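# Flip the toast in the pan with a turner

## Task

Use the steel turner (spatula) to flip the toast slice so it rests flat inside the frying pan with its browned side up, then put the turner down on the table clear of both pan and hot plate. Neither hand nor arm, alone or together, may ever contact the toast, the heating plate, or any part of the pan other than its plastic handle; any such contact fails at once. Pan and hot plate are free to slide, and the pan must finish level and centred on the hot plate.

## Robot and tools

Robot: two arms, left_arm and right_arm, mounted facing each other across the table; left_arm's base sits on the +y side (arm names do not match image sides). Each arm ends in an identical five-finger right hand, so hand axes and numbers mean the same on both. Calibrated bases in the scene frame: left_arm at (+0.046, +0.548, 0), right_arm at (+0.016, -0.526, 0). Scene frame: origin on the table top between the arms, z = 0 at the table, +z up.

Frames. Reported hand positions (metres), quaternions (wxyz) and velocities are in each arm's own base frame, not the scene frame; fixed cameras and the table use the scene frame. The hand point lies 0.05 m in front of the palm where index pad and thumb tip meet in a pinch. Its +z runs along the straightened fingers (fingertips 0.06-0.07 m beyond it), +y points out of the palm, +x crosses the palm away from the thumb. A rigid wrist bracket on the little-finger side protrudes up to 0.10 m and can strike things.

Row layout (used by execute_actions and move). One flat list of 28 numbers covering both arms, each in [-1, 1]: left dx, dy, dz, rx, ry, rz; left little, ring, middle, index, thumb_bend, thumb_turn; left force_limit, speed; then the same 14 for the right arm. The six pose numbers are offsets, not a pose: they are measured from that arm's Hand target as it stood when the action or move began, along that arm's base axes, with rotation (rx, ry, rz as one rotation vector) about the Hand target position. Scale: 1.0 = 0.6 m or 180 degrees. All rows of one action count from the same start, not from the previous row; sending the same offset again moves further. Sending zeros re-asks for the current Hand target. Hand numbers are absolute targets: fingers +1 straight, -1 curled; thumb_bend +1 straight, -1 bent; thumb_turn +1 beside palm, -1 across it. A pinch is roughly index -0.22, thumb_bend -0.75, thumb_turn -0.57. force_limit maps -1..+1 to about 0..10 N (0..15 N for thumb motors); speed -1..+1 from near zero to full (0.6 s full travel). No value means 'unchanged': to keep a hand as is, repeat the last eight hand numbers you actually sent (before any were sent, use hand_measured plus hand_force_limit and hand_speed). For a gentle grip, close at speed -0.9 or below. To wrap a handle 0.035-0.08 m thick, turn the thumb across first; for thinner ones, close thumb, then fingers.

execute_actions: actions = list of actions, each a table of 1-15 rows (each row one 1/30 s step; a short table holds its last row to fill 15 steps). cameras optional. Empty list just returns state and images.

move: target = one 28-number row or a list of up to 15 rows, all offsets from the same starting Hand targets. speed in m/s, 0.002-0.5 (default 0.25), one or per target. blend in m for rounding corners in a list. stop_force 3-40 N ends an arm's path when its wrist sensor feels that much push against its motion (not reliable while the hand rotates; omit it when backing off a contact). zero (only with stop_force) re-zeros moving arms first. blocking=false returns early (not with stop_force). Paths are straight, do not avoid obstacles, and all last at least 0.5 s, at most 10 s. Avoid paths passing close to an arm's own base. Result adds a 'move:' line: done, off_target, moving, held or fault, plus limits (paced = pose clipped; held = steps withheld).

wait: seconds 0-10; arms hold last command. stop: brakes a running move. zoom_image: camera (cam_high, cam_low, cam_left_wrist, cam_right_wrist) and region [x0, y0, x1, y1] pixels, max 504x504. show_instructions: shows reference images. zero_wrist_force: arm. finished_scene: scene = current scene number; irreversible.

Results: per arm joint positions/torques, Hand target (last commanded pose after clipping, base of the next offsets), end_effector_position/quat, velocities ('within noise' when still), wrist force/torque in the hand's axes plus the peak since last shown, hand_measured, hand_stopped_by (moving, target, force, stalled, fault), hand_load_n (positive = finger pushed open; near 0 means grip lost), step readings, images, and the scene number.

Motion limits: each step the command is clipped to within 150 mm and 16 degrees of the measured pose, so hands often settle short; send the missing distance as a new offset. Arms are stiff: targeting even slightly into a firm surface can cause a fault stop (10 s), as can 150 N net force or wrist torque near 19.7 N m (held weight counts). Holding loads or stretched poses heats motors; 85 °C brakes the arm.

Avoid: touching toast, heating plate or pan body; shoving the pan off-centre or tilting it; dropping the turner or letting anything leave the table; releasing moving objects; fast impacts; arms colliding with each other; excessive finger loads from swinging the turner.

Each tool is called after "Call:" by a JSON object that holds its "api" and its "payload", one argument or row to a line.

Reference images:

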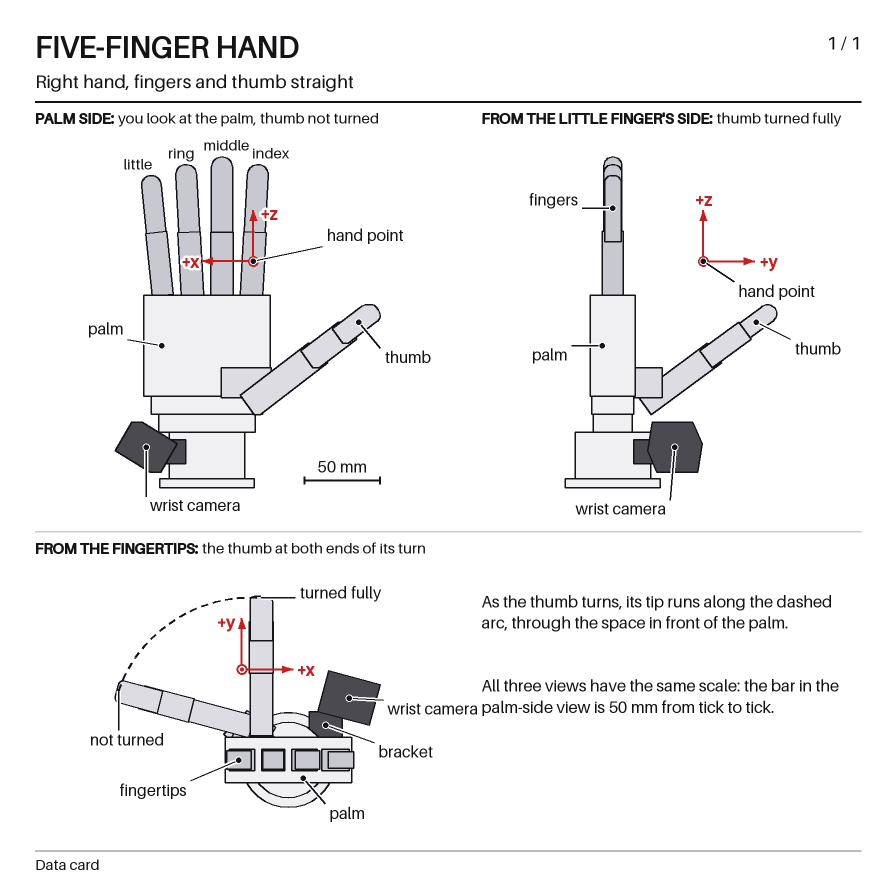

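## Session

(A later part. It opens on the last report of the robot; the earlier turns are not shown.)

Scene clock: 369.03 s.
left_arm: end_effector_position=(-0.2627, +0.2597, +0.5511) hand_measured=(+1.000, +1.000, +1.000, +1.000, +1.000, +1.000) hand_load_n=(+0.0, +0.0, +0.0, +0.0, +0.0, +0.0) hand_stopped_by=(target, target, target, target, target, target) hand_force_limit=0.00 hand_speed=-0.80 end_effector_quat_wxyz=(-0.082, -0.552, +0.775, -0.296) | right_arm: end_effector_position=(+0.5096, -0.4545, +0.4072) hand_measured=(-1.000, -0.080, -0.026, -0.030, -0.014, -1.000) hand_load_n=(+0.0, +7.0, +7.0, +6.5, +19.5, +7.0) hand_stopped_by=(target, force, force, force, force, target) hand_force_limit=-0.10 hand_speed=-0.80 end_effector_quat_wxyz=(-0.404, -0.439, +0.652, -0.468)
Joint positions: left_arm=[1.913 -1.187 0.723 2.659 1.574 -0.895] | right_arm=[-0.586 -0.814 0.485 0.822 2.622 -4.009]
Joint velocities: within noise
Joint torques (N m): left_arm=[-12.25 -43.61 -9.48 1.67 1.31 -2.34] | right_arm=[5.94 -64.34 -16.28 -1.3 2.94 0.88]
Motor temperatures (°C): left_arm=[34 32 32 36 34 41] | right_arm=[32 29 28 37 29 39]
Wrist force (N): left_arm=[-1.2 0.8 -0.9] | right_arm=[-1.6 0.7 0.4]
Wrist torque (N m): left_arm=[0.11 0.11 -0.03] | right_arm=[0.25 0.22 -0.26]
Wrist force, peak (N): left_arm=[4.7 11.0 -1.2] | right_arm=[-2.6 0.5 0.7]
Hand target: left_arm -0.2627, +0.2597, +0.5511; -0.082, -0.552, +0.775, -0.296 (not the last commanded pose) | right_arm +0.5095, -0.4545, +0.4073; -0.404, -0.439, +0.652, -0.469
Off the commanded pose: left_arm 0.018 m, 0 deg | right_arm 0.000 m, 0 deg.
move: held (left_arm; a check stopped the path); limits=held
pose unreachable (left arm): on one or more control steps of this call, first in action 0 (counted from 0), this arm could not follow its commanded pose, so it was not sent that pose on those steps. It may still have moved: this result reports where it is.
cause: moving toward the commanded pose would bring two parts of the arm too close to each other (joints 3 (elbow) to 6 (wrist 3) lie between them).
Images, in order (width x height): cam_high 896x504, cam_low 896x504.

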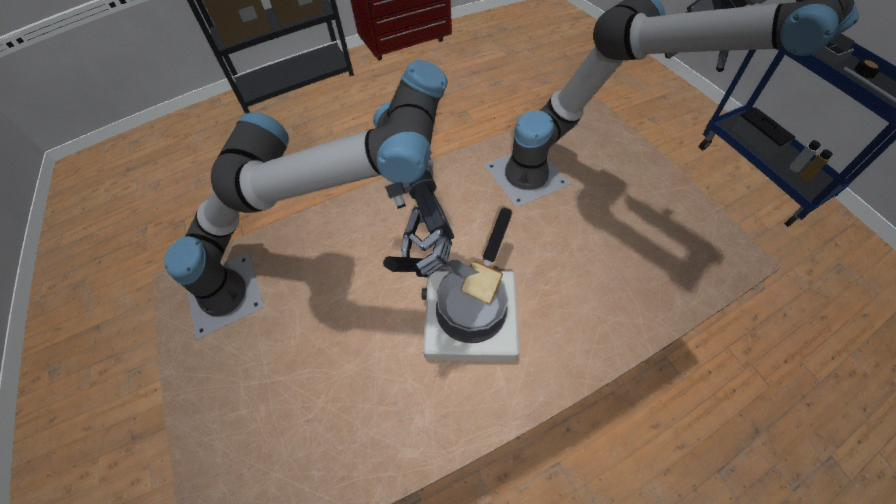

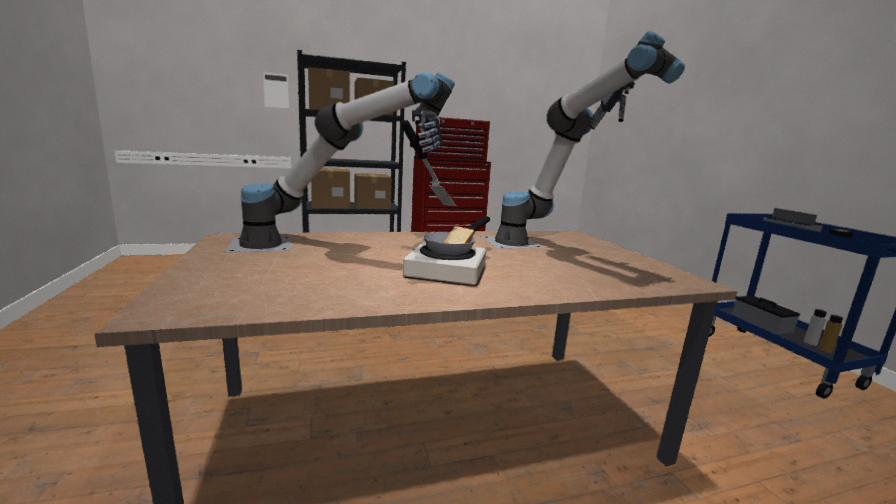

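Call:
{"api": "move", "payload": {
  "target": [0,0,0,0,0,0,1,1,1,1,1,1,0,-0.8,0.514,0.126,0.05,-0.124,0.280,0.0614,-1,-0.5,-0.6,-0.6,-0.3,-1,-0.1,-0.8],
  "speed": 0.2,
  "cameras": ["cam_high","cam_low","cam_left_wrist"]
}}

Call:
{"api": "zoom_image", "payload": {
  "camera": "cam_low",
  "region": [385, 100, 565, 260]
}}

Call:
{"api": "zoom_image", "payload": {
  "camera": "cam_high",
  "region": [405, 150, 585, 350]
}}

Scene clock: 371.17 s.
left_arm: end_effector_position=(-0.2627, +0.2597, +0.5511) hand_measured=(+1.000, +1.000, +1.000, +1.000, +1.000, +1.000) hand_load_n=(+0.0, +0.0, +0.0, +0.0, +0.0, +0.0) hand_stopped_by=(target, target, target, target, target, target) hand_force_limit=0.00 hand_speed=-0.80 end_effector_quat_wxyz=(-0.082, -0.552, +0.775, -0.296) | right_arm: end_effector_position=(+0.5677, -0.4392, +0.4125) hand_measured=(-1.000, -0.080, -0.026, -0.030, -0.014, -1.000) hand_load_n=(+0.0, +7.0, +7.0, +7.5, +19.0, +7.5) hand_stopped_by=(target, force, force, force, force, target) hand_force_limit=-0.10 hand_speed=-0.80 end_effector_quat_wxyz=(-0.463, -0.474, +0.586, -0.467)
Joint positions: left_arm=[1.913 -1.187 0.723 2.659 1.574 -0.895] | right_arm=[-0.501 -0.628 0.193 0.774 2.721 -4.291]
Joint velocities: within noise
Joint torques (N m): left_arm=[-12.47 -40.5 -20.11 1.98 1.06 -2.4] | right_arm=[-7.19 -66.85 -16.3 2.29 -1.04 0.6]
Motor temperatures (°C): left_arm=[34 32 32 36 34 41] | right_arm=[32 29 28 37 29 39]
Wrist force (N): left_arm=[-1.5 0.7 -1.1] | right_arm=[-1.5 0.1 0.5]
Wrist torque (N m): left_arm=[0.10 0.16 -0.05] | right_arm=[0.22 0.17 -0.20]
Wrist force, peak (N): left_arm=[-1.8 0.8 -1.1] | right_arm=[-5.9 -5.4 -2.2]
Hand target: left_arm -0.2627, +0.2597, +0.5511; -0.082, -0.552, +0.775, -0.296 | right_arm +0.5677, -0.4393, +0.4125; -0.463, -0.474, +0.586, -0.467 (not the last commanded pose)
Off the commanded pose: left_arm 0.000 m, 0 deg | right_arm 0.259 m, 45 deg.
move: held (right_arm; a check stopped the path); limits=held
pose unreachable (right arm): on one or more control steps of this call, first in action 0 (counted from 0), this arm could not follow its commanded pose, so it was not sent that pose on those steps. It may still have moved: this result reports where it is.
cause: moving toward the commanded pose would bring two parts of the arm too close to each other (joints 4 (wrist 1) to 6 (wrist 3) lie between them).
camera_calibration:
cam_left_wrist: T_world_to_cam=[[-0.971599, 0.0232868, -0.235485, -0.129249], [0.0254513, 0.999657, -0.00615588, -0.254094], [0.235261, -0.0119744, -0.971859, 0.712115], [0, 0, 0, 1]] pos_world=[-0.286643, 0.265544, 0.660075]
Images, in order (width x height): cam_high 896x504, cam_low 896x504, cam_left_wrist 896x504.

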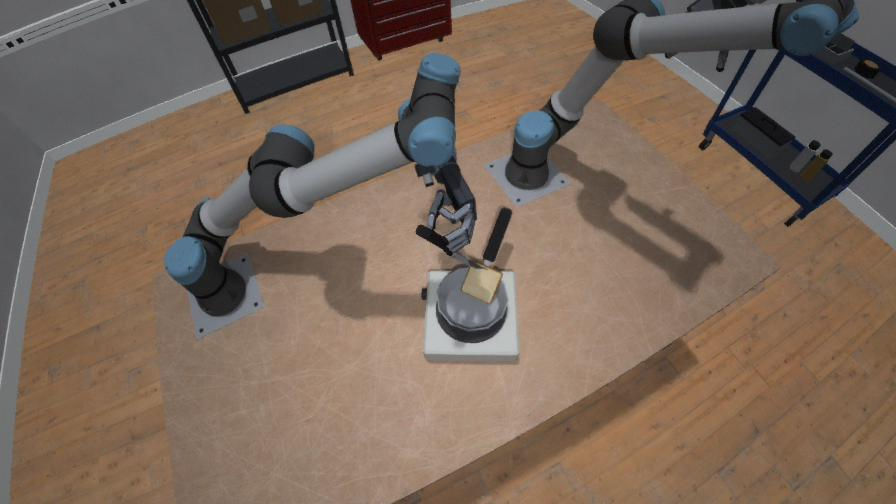

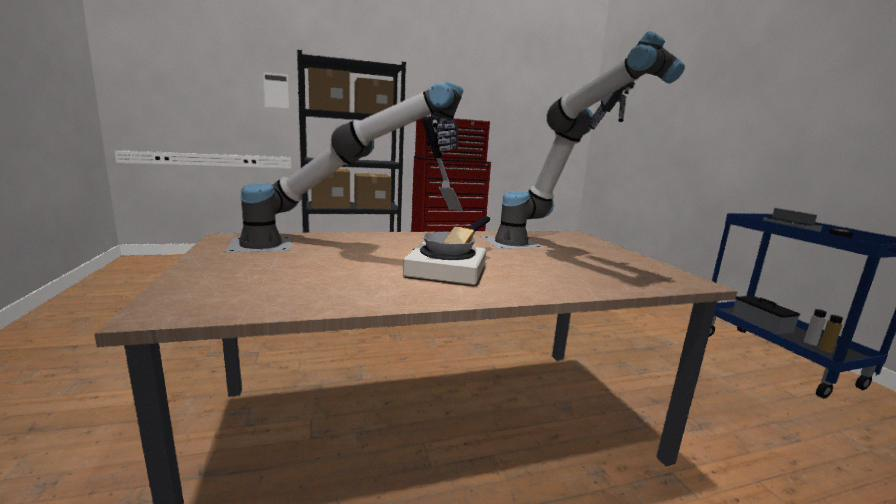

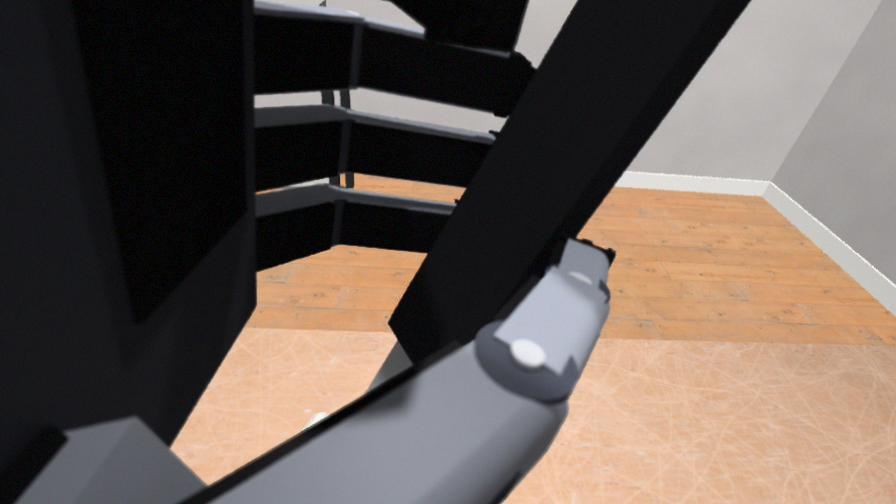

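Scaled by 2.800 from the camera's 896x504 image, which has a finer 1280x720 frame.

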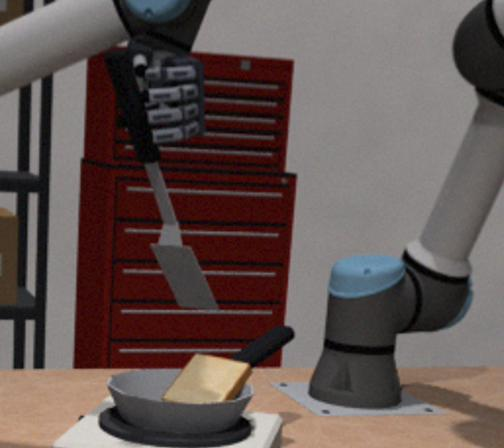

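Scaled by 2.520 from the camera's 896x504 image, which has a finer 1280x720 frame.

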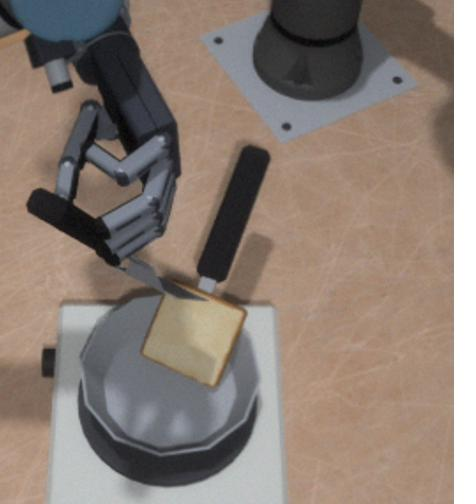

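Call:
{"api": "move", "payload": {
  "target": [
    [0,0,0,0,0,0,1,1,1,1,1,1,0,-0.8,0.2,0.07,0.03,0,0,0.1556,-1,-0.5,-0.6,-0.6,-0.3,-1,-0.1,-0.8],
    [0,0,0,0,0,0,1,1,1,1,1,1,0,-0.8,0.408,0.15,0.02,-0.1489,0.2374,0.1312,-1,-0.5,-0.6,-0.6,-0.3,-1,-0.1,-0.8]
  ],
  "speed": 0.2,
  "cameras": ["cam_high","cam_low"]
}}

Call:
{"api": "zoom_image", "payload": {
  "camera": "cam_low",
  "region": [385, 100, 565, 260]
}}

Call:
{"api": "zoom_image", "payload": {
  "camera": "cam_high",
  "region": [405, 150, 585, 350]
}}

Scene clock: 390.90 s.
left_arm: end_effector_position=(-0.2627, +0.2597, +0.5511) hand_measured=(+1.000, +1.000, +1.000, +1.000, +1.000, +1.000) hand_load_n=(+0.0, +0.0, +0.0, +0.0, +0.0, +0.0) hand_stopped_by=(target, target, target, target, target, target) hand_force_limit=0.00 hand_speed=-0.80 end_effector_quat_wxyz=(-0.082, -0.552, +0.775, -0.296) | right_arm: end_effector_position=(+0.8125, -0.3492, +0.4244) hand_measured=(-1.000, -0.080, -0.026, -0.030, -0.014, -1.000) hand_load_n=(+0.0, +8.5, +7.5, +5.5, +19.0, +6.0) hand_stopped_by=(target, force, force, force, force, target) hand_force_limit=-0.10 hand_speed=-0.80 end_effector_quat_wxyz=(+0.633, +0.598, -0.154, +0.466)
Joint positions: left_arm=[1.913 -1.187 0.723 2.659 1.574 -0.895] | right_arm=[-0.299 -0.586 0.467 -0.251 2.425 -5.682]
Joint velocities: within noise
Joint torques (N m): left_arm=[-11.64 -33.57 -30.47 2.6 1.35 -2.27] | right_arm=[-8.85 -67.88 -39.73 -1.53 0.9 -1.59]
Motor temperatures (°C): left_arm=[34 32 32 36 34 41] | right_arm=[32 29 28 37 29 39]
Wrist force (N): left_arm=[-1.6 0.7 -0.9] | right_arm=[-2.4 -0.8 0.4]
Wrist torque (N m): left_arm=[0.09 0.18 -0.06] | right_arm=[0.25 0.29 -0.28]
Wrist force, peak (N): left_arm=[-1.8 0.8 -1.3] | right_arm=[-2.6 -1.1 0.4]
Hand target: left_arm -0.2627, +0.2597, +0.5511; -0.082, -0.552, +0.775, -0.296 | right_arm +0.8125, -0.3493, +0.4245; +0.634, +0.598, -0.154, +0.466
Off the commanded pose: left_arm 0.000 m, 0 deg | right_arm 0.000 m, 0 deg.
move: done
Images, in order (width x height): cam_high 896x504, cam_low 896x504.

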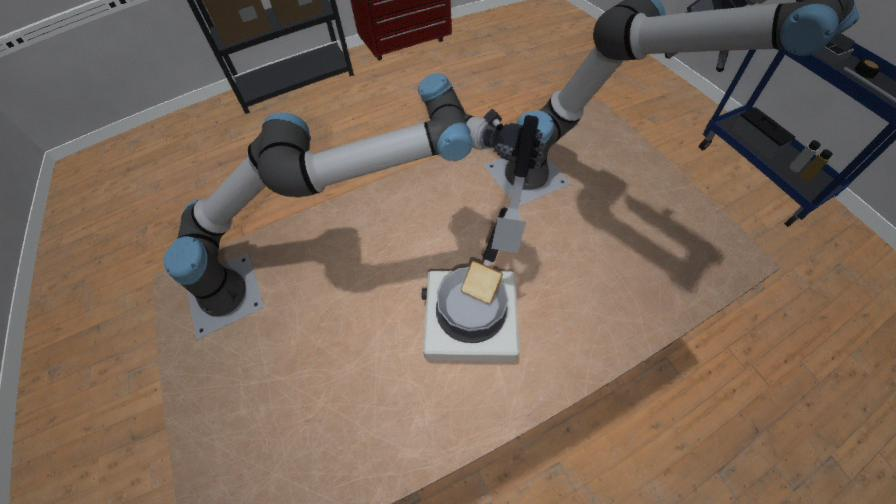

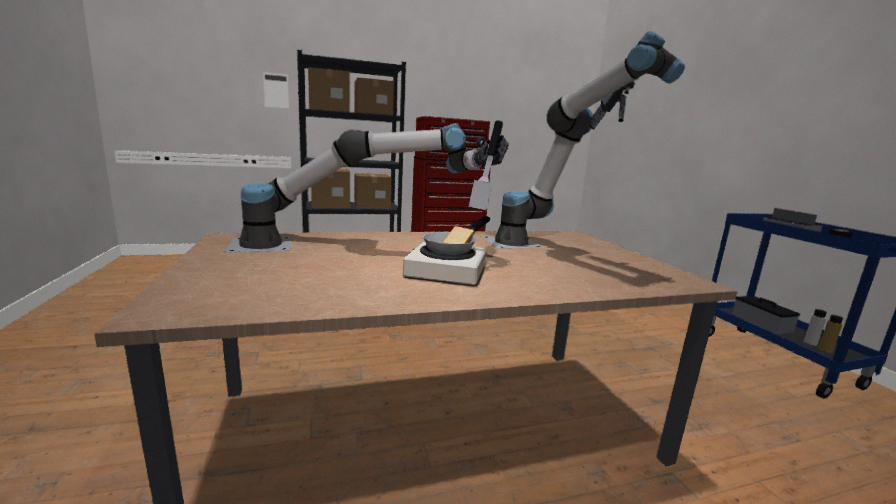

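Scaled by 2.800 from the camera's 896x504 image, which has a finer 1280x720 frame.

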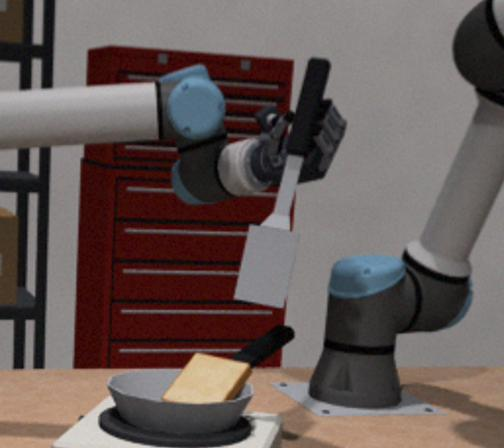

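Scaled by 2.520 from the camera's 896x504 image, which has a finer 1280x720 frame.

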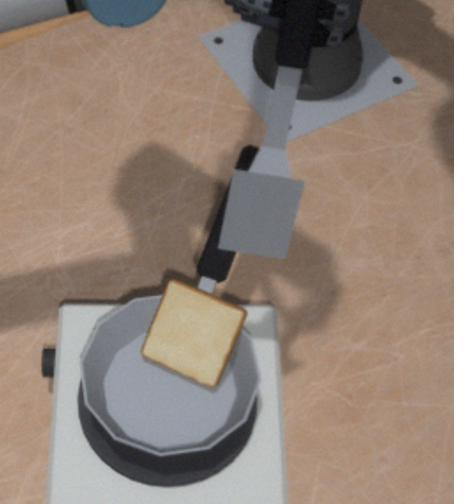

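Call:
{"api": "move", "payload": {
  "target": [0,0,0,0,0,0,1,1,1,1,1,1,0,-0.8,0.019,0,-0.137,0,0,0,-1,-0.5,-0.6,-0.6,-0.3,-1,-0.1,-0.8],
  "speed": 0.15,
  "cameras": ["cam_high","cam_low"]
}}

Call:
{"api": "zoom_image", "payload": {
  "camera": "cam_low",
  "region": [405, 190, 525, 260]
}}

Call:
{"api": "zoom_image", "payload": {
  "camera": "cam_high",
  "region": [435, 220, 555, 340]
}}

Scene clock: 398.60 s.
left_arm: end_effector_position=(-0.2627, +0.2597, +0.5511) hand_measured=(+1.000, +1.000, +1.000, +1.000, +1.000, +1.000) hand_load_n=(+0.0, +0.0, +0.0, +0.0, +0.0, +0.0) hand_stopped_by=(target, target, target, target, target, target) hand_force_limit=0.00 hand_speed=-0.80 end_effector_quat_wxyz=(-0.082, -0.552, +0.775, -0.296) | right_arm: end_effector_position=(+0.8239, -0.3492, +0.3423) hand_measured=(-1.000, -0.080, -0.026, -0.030, -0.014, -1.000) hand_load_n=(+0.0, +8.5, +7.5, +5.5, +19.0, +6.5) hand_stopped_by=(target, force, force, force, force, target) hand_force_limit=-0.10 hand_speed=-0.80 end_effector_quat_wxyz=(+0.634, +0.598, -0.154, +0.466)
Joint positions: left_arm=[1.913 -1.187 0.723 2.659 1.574 -0.895] | right_arm=[-0.295 -0.546 0.601 -0.426 2.429 -5.684]
Joint velocities: within noise
Joint torques (N m): left_arm=[-13.36 -32.88 -29.54 3.15 1.08 -2.08] | right_arm=[-1.41 -68.79 -38.8 -0.95 -2.81 -0.16]
Motor temperatures (°C): left_arm=[34 32 32 36 34 41] | right_arm=[32 29 28 37 29 39]
Wrist force (N): left_arm=[-1.5 0.7 -1.0] | right_arm=[-2.0 -1.2 1.0]
Wrist torque (N m): left_arm=[0.09 0.17 -0.05] | right_arm=[0.19 0.19 -0.26]
Wrist force, peak (N): left_arm=[-1.8 1.0 -1.1] | right_arm=[-3.3 -2.3 0.8]
Hand target: left_arm -0.2627, +0.2597, +0.5511; -0.082, -0.552, +0.775, -0.296 | right_arm +0.8239, -0.3493, +0.3423; +0.634, +0.598, -0.154, +0.466
Off the commanded pose: left_arm 0.000 m, 0 deg | right_arm 0.000 m, 0 deg.
move: done
Images, in order (width x height): cam_high 896x504, cam_low 896x504.

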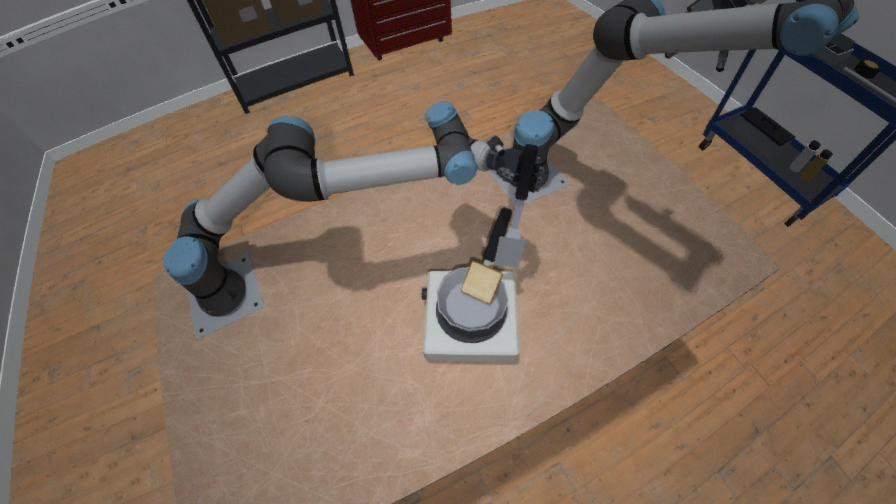

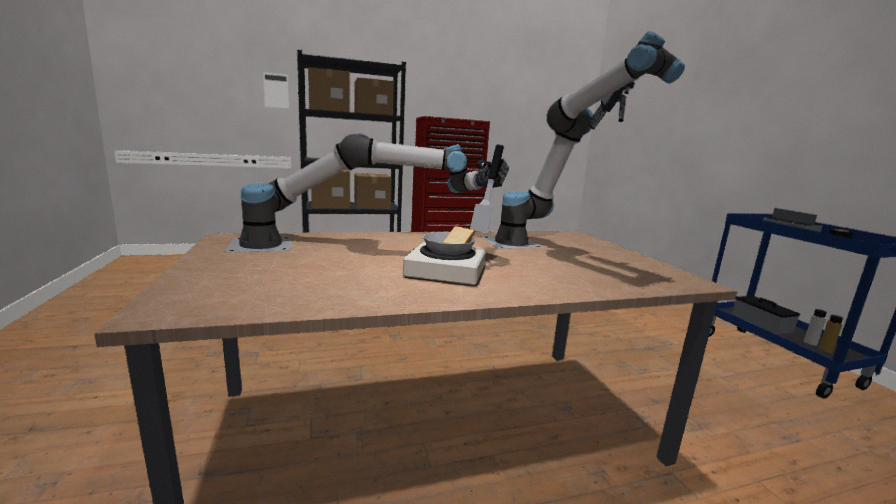

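Scaled by 4.200 from the camera's 896x504 image, which has a finer 1280x720 frame.

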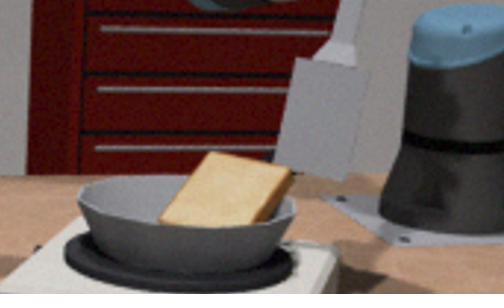

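Scaled by 4.200 from the camera's 896x504 image, which has a finer 1280x720 frame.

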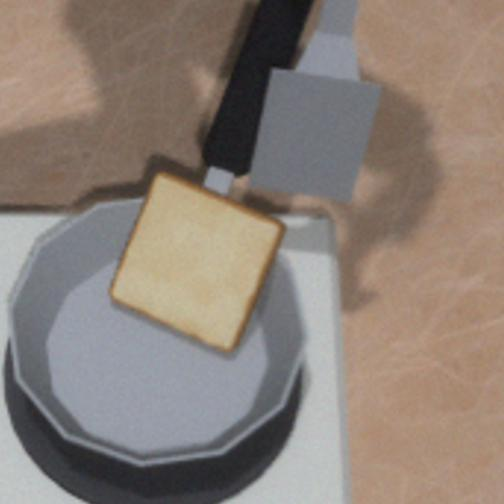

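Call:
{"api": "move", "payload": {
  "target": [
    [0,0,0,0,0,0,1,1,1,1,1,1,0,-0.8,0.0005,-0.0073,-0.03,0,0,0,-1,-0.5,-0.6,-0.6,-0.3,-1,-0.1,-0.8],
    [0,0,0,0,0,0,1,1,1,1,1,1,0,-0.8,-0.0165,-0.0178,-0.0303,0,0,0,-1,-0.5,-0.6,-0.6,-0.3,-1,-0.1,-0.8]
  ],
  "speed": 0.05,
  "cameras": ["cam_high","cam_low"]
}}

Call:
{"api": "zoom_image", "payload": {
  "camera": "cam_low",
  "region": [405, 190, 525, 260]
}}

Call:
{"api": "zoom_image", "payload": {
  "camera": "cam_high",
  "region": [435, 220, 555, 340]
}}

Scene clock: 403.47 s.
left_arm: end_effector_position=(-0.2627, +0.2597, +0.5511) hand_measured=(+1.000, +1.000, +1.000, +1.000, +1.000, +1.000) hand_load_n=(+0.0, +0.0, +0.0, +0.0, +0.0, +0.0) hand_stopped_by=(target, target, target, target, target, target) hand_force_limit=0.00 hand_speed=-0.80 end_effector_quat_wxyz=(-0.082, -0.552, +0.775, -0.296) | right_arm: end_effector_position=(+0.8139, -0.3600, +0.3241) hand_measured=(-1.000, -0.080, -0.026, -0.030, -0.014, -1.000) hand_load_n=(+0.0, +9.0, +8.0, +5.5, +18.5, +6.5) hand_stopped_by=(target, force, force, force, force, target) hand_force_limit=-0.10 hand_speed=-0.80 end_effector_quat_wxyz=(+0.634, +0.598, -0.154, +0.466)
Joint positions: left_arm=[1.913 -1.187 0.723 2.659 1.574 -0.895] | right_arm=[-0.312 -0.571 0.693 -0.488 2.413 -5.675]
Joint velocities: within noise
Joint torques (N m): left_arm=[-12.49 -33.47 -30.83 3.57 1.15 -2.14] | right_arm=[9.71 -68.6 -31.86 -0.21 0.73 -1.63]
Motor temperatures (°C): left_arm=[34 32 32 36 34 41] | right_arm=[32 29 28 37 29 39]
Wrist force (N): left_arm=[-1.6 0.9 -0.9] | right_arm=[-1.8 -0.9 0.6]
Wrist torque (N m): left_arm=[0.12 0.19 -0.06] | right_arm=[0.23 0.18 -0.21]
Wrist force, peak (N): left_arm=[-1.7 1.1 -1.2] | right_arm=[-2.6 -2.3 0.9]
Hand target: left_arm -0.2627, +0.2597, +0.5511; -0.082, -0.552, +0.775, -0.296 | right_arm +0.8140, -0.3600, +0.3241; +0.634, +0.598, -0.154, +0.466
Off the commanded pose: left_arm 0.000 m, 0 deg | right_arm 0.000 m, 0 deg.
move: done
Images, in order (width x height): cam_high 896x504, cam_low 896x504.

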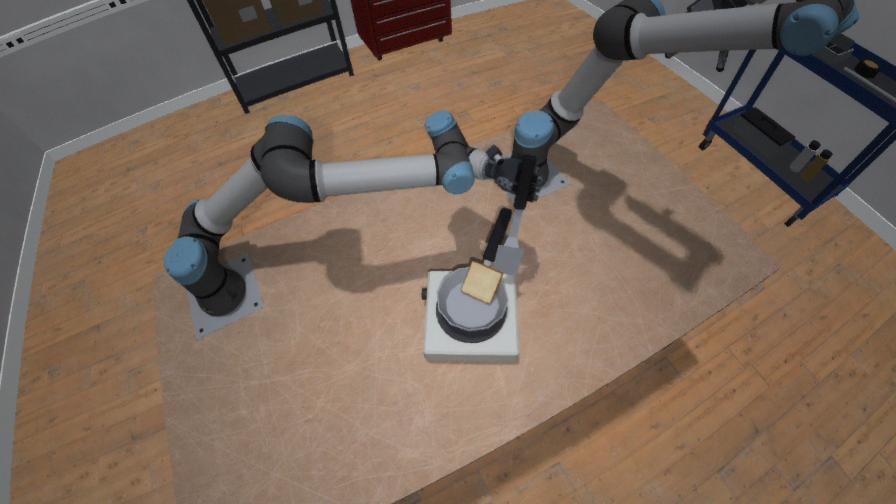

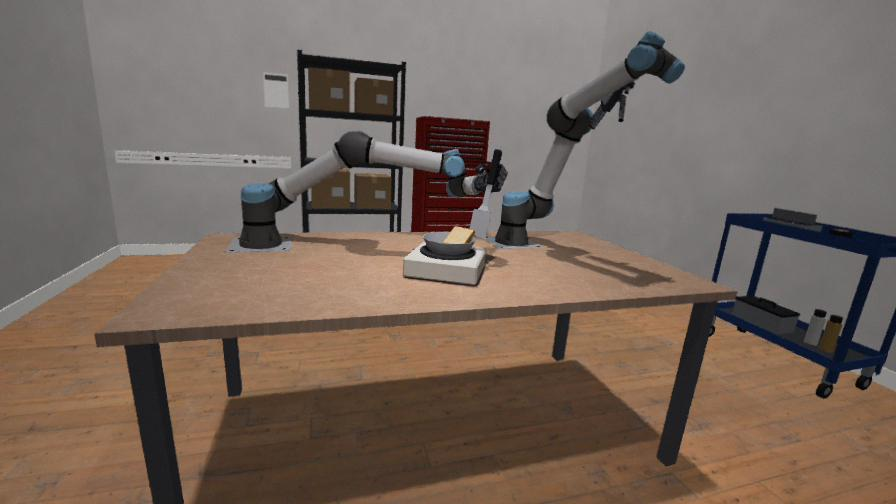

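Scaled by 4.200 from the camera's 896x504 image, which has a finer 1280x720 frame.

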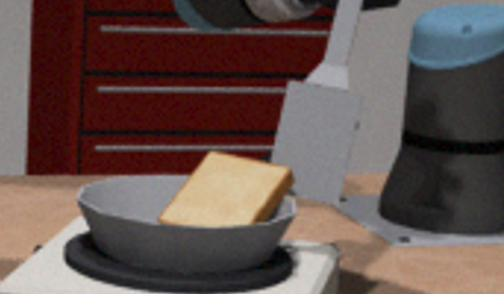

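Scaled by 4.200 from the camera's 896x504 image, which has a finer 1280x720 frame.

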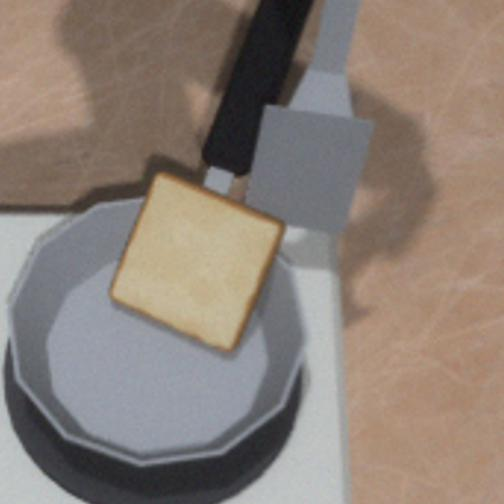

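Call:
{"api": "move", "payload": {
  "target": [
    [0,0,0,0,0,0,1,1,1,1,1,1,0,-0.8,-0.01134,-0.007,0.015,0,0,0,-1,-0.5,-0.6,-0.6,-0.3,-1,-0.1,-0.8],
    [0,0,0,0,0,0,1,1,1,1,1,1,0,-0.8,-0.026,-0.0155,0.028,0,0,0,-1,-0.5,-0.6,-0.6,-0.3,-1,-0.1,-0.8]
  ],
  "speed": 0.04,
  "blend": 0.003,
  "cameras": ["cam_high","cam_low"]
}}

Call:
{"api": "zoom_image", "payload": {
  "camera": "cam_low",
  "region": [405, 190, 525, 260]
}}

Call:
{"api": "zoom_image", "payload": {
  "camera": "cam_high",
  "region": [435, 220, 555, 340]
}}

Scene clock: 405.87 s.
left_arm: end_effector_position=(-0.2627, +0.2597, +0.5511) hand_measured=(+1.000, +1.000, +1.000, +1.000, +1.000, +1.000) hand_load_n=(+0.0, +0.0, +0.0, +0.0, +0.0, +0.0) hand_stopped_by=(target, target, target, target, target, target) hand_force_limit=0.00 hand_speed=-0.80 end_effector_quat_wxyz=(-0.082, -0.552, +0.775, -0.296) | right_arm: end_effector_position=(+0.7983, -0.3694, +0.3409) hand_measured=(-1.000, -0.080, -0.026, -0.030, -0.014, -1.000) hand_load_n=(+0.0, +8.5, +8.5, +4.0, +17.5, +7.0) hand_stopped_by=(target, force, force, force, force, target) hand_force_limit=-0.10 hand_speed=-0.80 end_effector_quat_wxyz=(+0.633, +0.598, -0.154, +0.466) end_effector_velocity=(+0.001, +0.000, +0.001) end_effector_angular_velocity=(-0.001, -0.002, +0.000)
Joint positions: left_arm=[1.913 -1.187 0.723 2.659 1.574 -0.895] | right_arm=[-0.329 -0.626 0.755 -0.487 2.397 -5.666]
Joint velocities: left_arm=[within noise] | right_arm=[0.001 0.002 -0.005 0 0 0]
Joint torques (N m): left_arm=[-11.03 -33.83 -30.22 3.85 1.21 -2.21] | right_arm=[7.67 -63.6 -39.28 -5.04 0.42 -0.24]
Motor temperatures (°C): left_arm=[34 32 32 36 34 41] | right_arm=[32 29 28 37 29 39]
Wrist force (N): left_arm=[-1.2 0.8 -1.0] | right_arm=[-1.8 -0.9 0.5]
Wrist torque (N m): left_arm=[0.12 0.12 -0.03] | right_arm=[0.26 0.19 -0.20]
Wrist force, peak (N): left_arm=[-1.7 0.8 -1.2] | right_arm=[-2.2 -1.0 0.8]
Hand target: left_arm -0.2627, +0.2597, +0.5511; -0.082, -0.552, +0.775, -0.296 | right_arm +0.7984, -0.3693, +0.3409; +0.634, +0.598, -0.154, +0.466
Off the commanded pose: left_arm 0.000 m, 0 deg | right_arm 0.000 m, 0 deg.
move: done
Images, in order (width x height): cam_high 896x504, cam_low 896x504.

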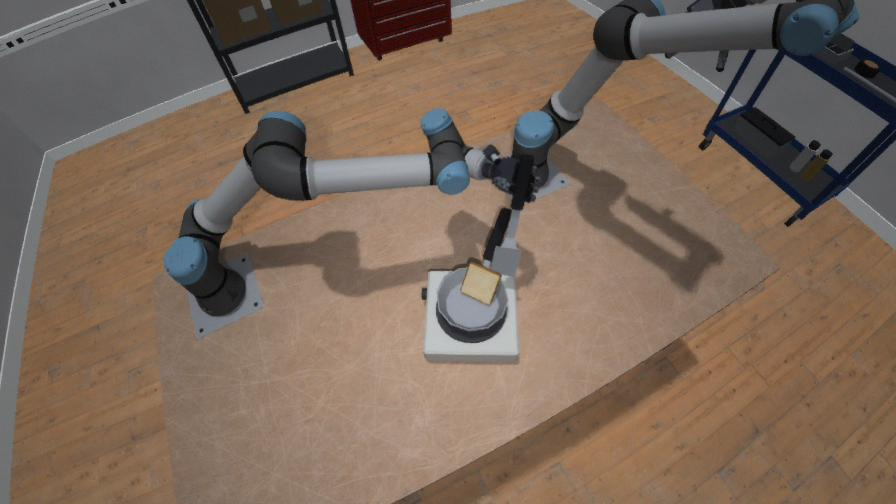

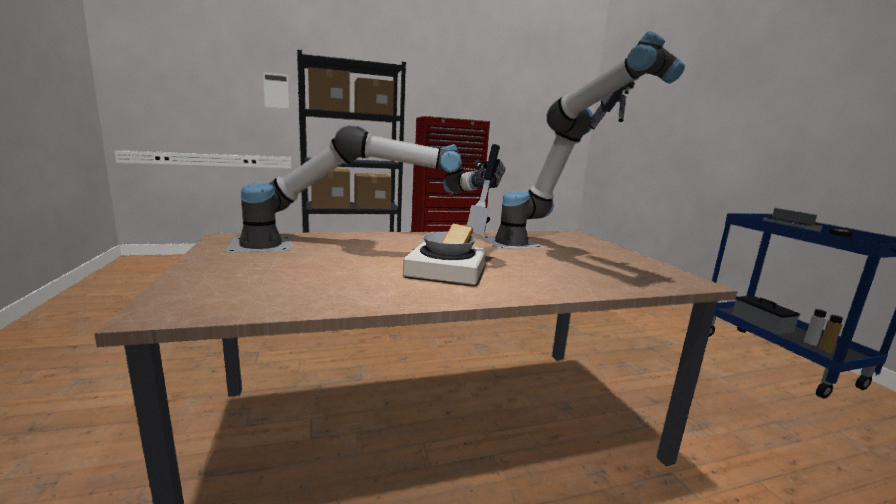

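Scaled by 4.200 from the camera's 896x504 image, which has a finer 1280x720 frame.

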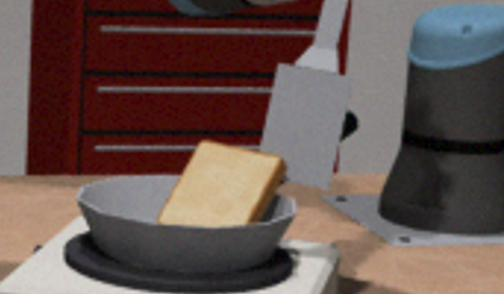

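Scaled by 4.200 from the camera's 896x504 image, which has a finer 1280x720 frame.

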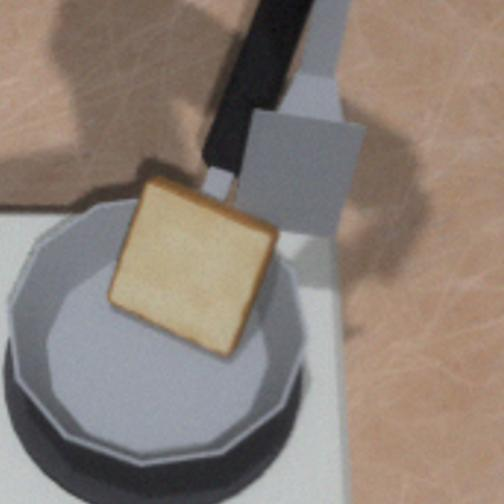

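Call:
{"api": "move", "payload": {
  "target": [
    [0,0,0,0,0,0,1,1,1,1,1,1,0,-0.8,-0.0201,-0.0124,0.0167,0,0,0,-1,-0.5,-0.6,-0.6,-0.3,-1,-0.1,-0.8],
    [0,0,0,0,0,0,1,1,1,1,1,1,0,-0.8,-0.0361,-0.0223,0.0233,0,0,0,-1,-0.5,-0.6,-0.6,-0.3,-1,-0.1,-0.8]
  ],
  "speed": 0.04,
  "blend": 0.003,
  "cameras": ["cam_high","cam_low"]
}}

Call:
{"api": "zoom_image", "payload": {
  "camera": "cam_low",
  "region": [405, 190, 525, 260]
}}

Call:
{"api": "zoom_image", "payload": {
  "camera": "cam_high",
  "region": [435, 220, 555, 340]
}}

Scene clock: 407.90 s.
left_arm: end_effector_position=(-0.2627, +0.2597, +0.5511) hand_measured=(+1.000, +1.000, +1.000, +1.000, +1.000, +1.000) hand_load_n=(+0.0, +0.0, +0.0, +0.0, +0.0, +0.0) hand_stopped_by=(target, target, target, target, target, target) hand_force_limit=0.00 hand_speed=-0.80 end_effector_quat_wxyz=(-0.082, -0.552, +0.775, -0.296) | right_arm: end_effector_position=(+0.7766, -0.3828, +0.3549) hand_measured=(-1.000, -0.080, -0.026, -0.030, -0.014, -1.000) hand_load_n=(+0.0, +8.0, +8.5, +4.0, +17.5, +7.0) hand_stopped_by=(target, force, force, force, force, target) hand_force_limit=-0.10 hand_speed=-0.80 end_effector_quat_wxyz=(+0.633, +0.598, -0.154, +0.466) end_effector_velocity=(+0.001, +0.001, +0.001) end_effector_angular_velocity=(+0.000, -0.004, +0.000)
Joint positions: left_arm=[1.913 -1.187 0.723 2.659 1.574 -0.895] | right_arm=[-0.356 -0.693 0.843 -0.499 2.372 -5.652]
Joint velocities: left_arm=[within noise] | right_arm=[0.002 0.003 -0.006 0.001 0.002 0.001]
Joint torques (N m): left_arm=[-11.29 -33.52 -30.22 3.88 1.18 -2.22] | right_arm=[8.6 -59.81 -41.45 -2.66 0.62 -0.9]
Motor temperatures (°C): left_arm=[34 32 32 36 34 41] | right_arm=[32 29 28 37 29 39]
Wrist force (N): left_arm=[-1.6 0.9 -1.1] | right_arm=[-1.7 -1.2 0.3]
Wrist torque (N m): left_arm=[0.13 0.18 -0.05] | right_arm=[0.22 0.18 -0.20]
Wrist force, peak (N): left_arm=[-1.5 1.0 -1.5] | right_arm=[-2.1 -1.3 0.6]
Hand target: left_arm -0.2627, +0.2597, +0.5511; -0.082, -0.552, +0.775, -0.296 | right_arm +0.7767, -0.3826, +0.3549; +0.634, +0.598, -0.154, +0.466
Off the commanded pose: left_arm 0.000 m, 0 deg | right_arm 0.000 m, 0 deg.
move: done
Images, in order (width x height): cam_high 896x504, cam_low 896x504.

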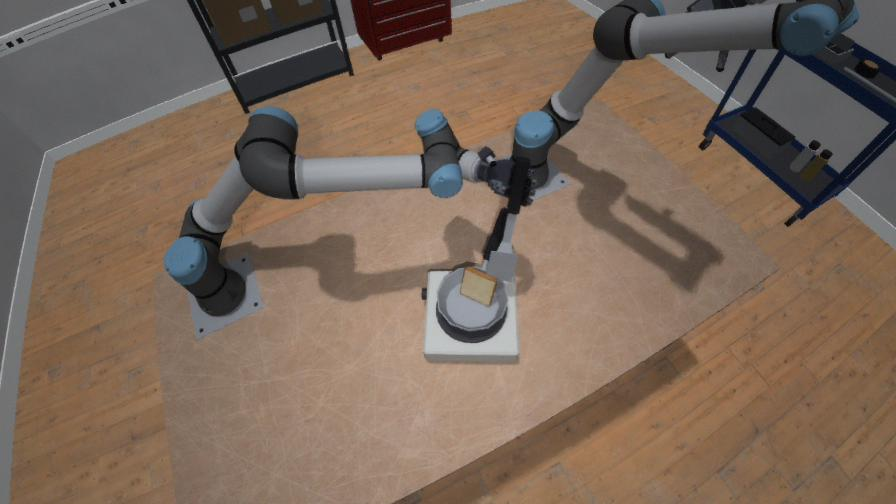

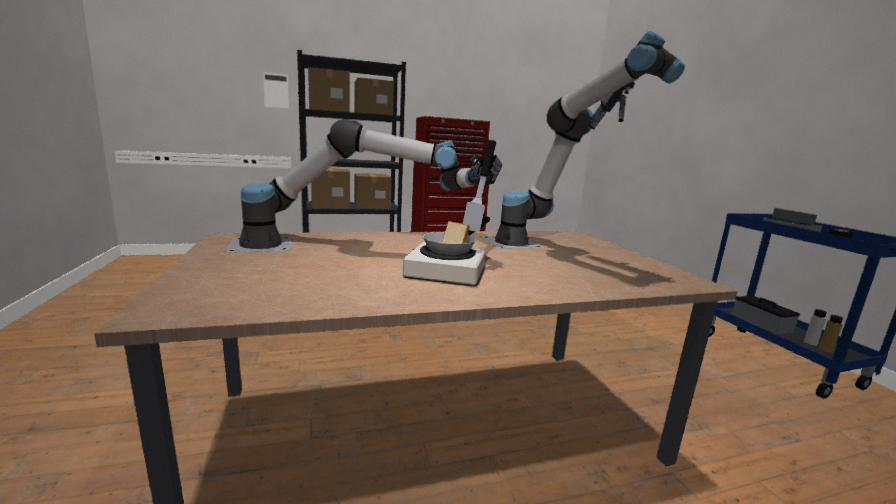

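Scaled by 4.200 from the camera's 896x504 image, which has a finer 1280x720 frame.

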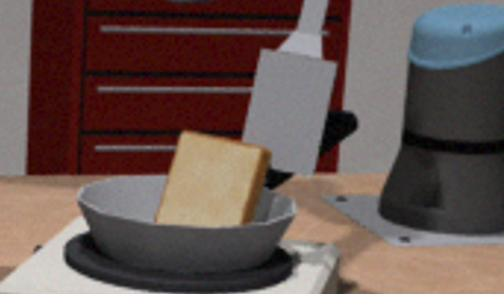

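Scaled by 4.200 from the camera's 896x504 image, which has a finer 1280x720 frame.

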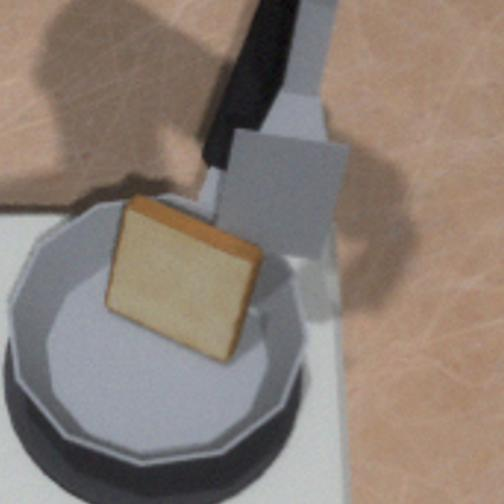

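Call:
{"api": "move", "payload": {
  "target": [
    [0,0,0,0,0,0,1,1,1,1,1,1,0,-0.8,-0.0198,-0.0123,0.005,0,0,0,-1,-0.5,-0.6,-0.6,-0.3,-1,-0.1,-0.8],
    [0,0,0,0,0,0,1,1,1,1,1,1,0,-0.8,-0.0341,-0.021,0.003,0,0,0,-1,-0.5,-0.6,-0.6,-0.3,-1,-0.1,-0.8]
  ],
  "speed": 0.04,
  "blend": 0.003,
  "cameras": ["cam_high","cam_low"]
}}

Call:
{"api": "zoom_image", "payload": {
  "camera": "cam_low",
  "region": [405, 190, 525, 260]
}}

Call:
{"api": "zoom_image", "payload": {
  "camera": "cam_high",
  "region": [435, 220, 555, 340]
}}

Scene clock: 410.00 s.
left_arm: end_effector_position=(-0.2627, +0.2597, +0.5511) hand_measured=(+1.000, +1.000, +1.000, +1.000, +1.000, +1.000) hand_load_n=(+0.0, +0.0, +0.0, +0.0, +0.0, +0.0) hand_stopped_by=(target, target, target, target, target, target) hand_force_limit=0.00 hand_speed=-0.80 end_effector_quat_wxyz=(-0.082, -0.552, +0.775, -0.296) | right_arm: end_effector_position=(+0.7562, -0.3953, +0.3567) hand_measured=(-1.000, -0.080, -0.026, -0.030, -0.014, -1.000) hand_load_n=(+0.0, +8.5, +8.5, +4.5, +17.5, +7.0) hand_stopped_by=(target, force, force, force, force, target) hand_force_limit=-0.10 hand_speed=-0.80 end_effector_quat_wxyz=(+0.634, +0.598, -0.154, +0.466)
Joint positions: left_arm=[1.913 -1.187 0.723 2.659 1.574 -0.895] | right_arm=[-0.381 -0.745 0.933 -0.528 2.348 -5.64]
Joint velocities: within noise
Joint torques (N m): left_arm=[-10.8 -34.2 -30.69 4.01 1.06 -2.18] | right_arm=[8.68 -58.22 -39.7 -0.02 0.79 -1.47]
Motor temperatures (°C): left_arm=[34 32 32 36 34 41] | right_arm=[32 29 28 37 29 39]
Wrist force (N): left_arm=[-1.5 0.7 -1.2] | right_arm=[-2.3 -1.4 0.8]
Wrist torque (N m): left_arm=[0.11 0.17 -0.06] | right_arm=[0.18 0.28 -0.25]
Wrist force, peak (N): left_arm=[-1.7 0.7 -1.5] | right_arm=[-2.8 -0.8 0.7]
Hand target: left_arm -0.2627, +0.2597, +0.5511; -0.082, -0.552, +0.775, -0.296 | right_arm +0.7562, -0.3952, +0.3567; +0.634, +0.598, -0.154, +0.466
Off the commanded pose: left_arm 0.000 m, 0 deg | right_arm 0.000 m, 0 deg.
move: done
Images, in order (width x height): cam_high 896x504, cam_low 896x504.

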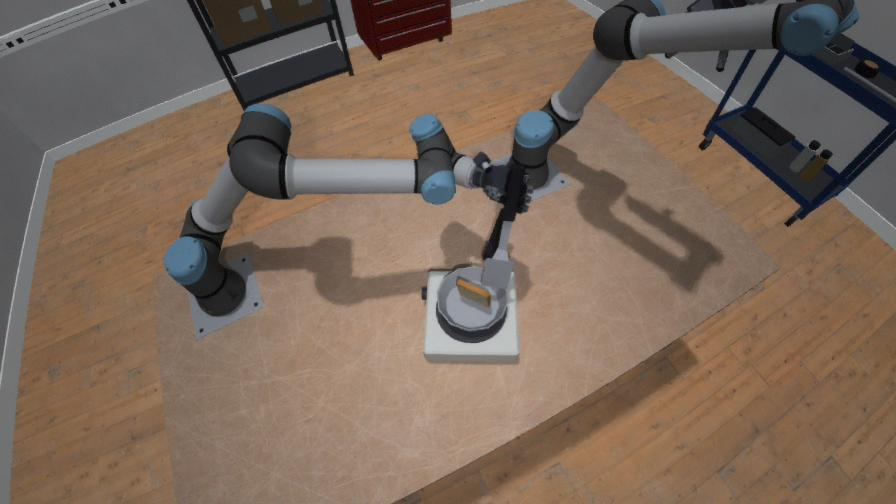

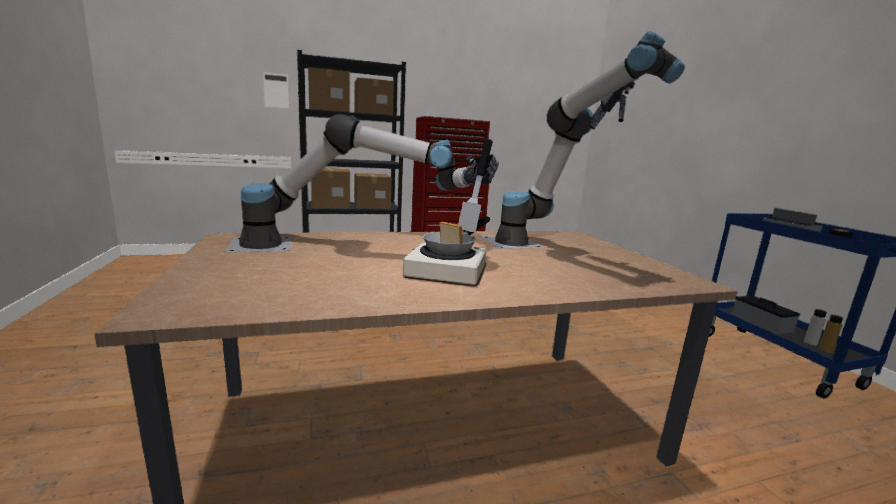

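Scaled by 4.200 from the camera's 896x504 image, which has a finer 1280x720 frame.

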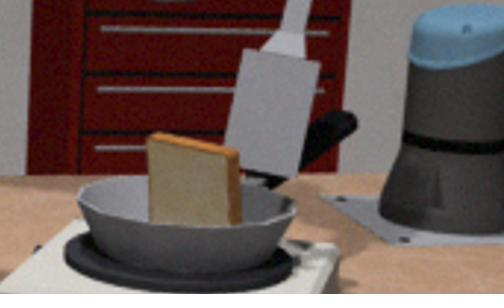

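Scaled by 4.200 from the camera's 896x504 image, which has a finer 1280x720 frame.

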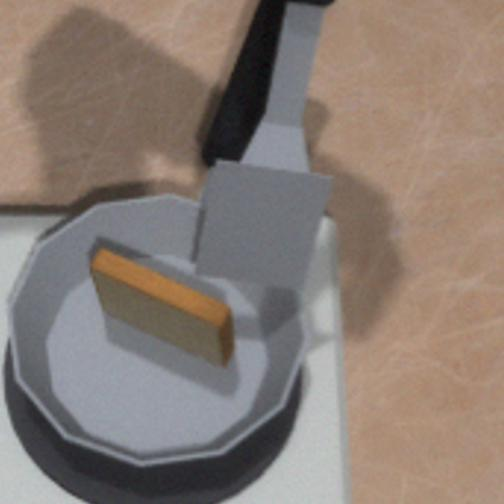

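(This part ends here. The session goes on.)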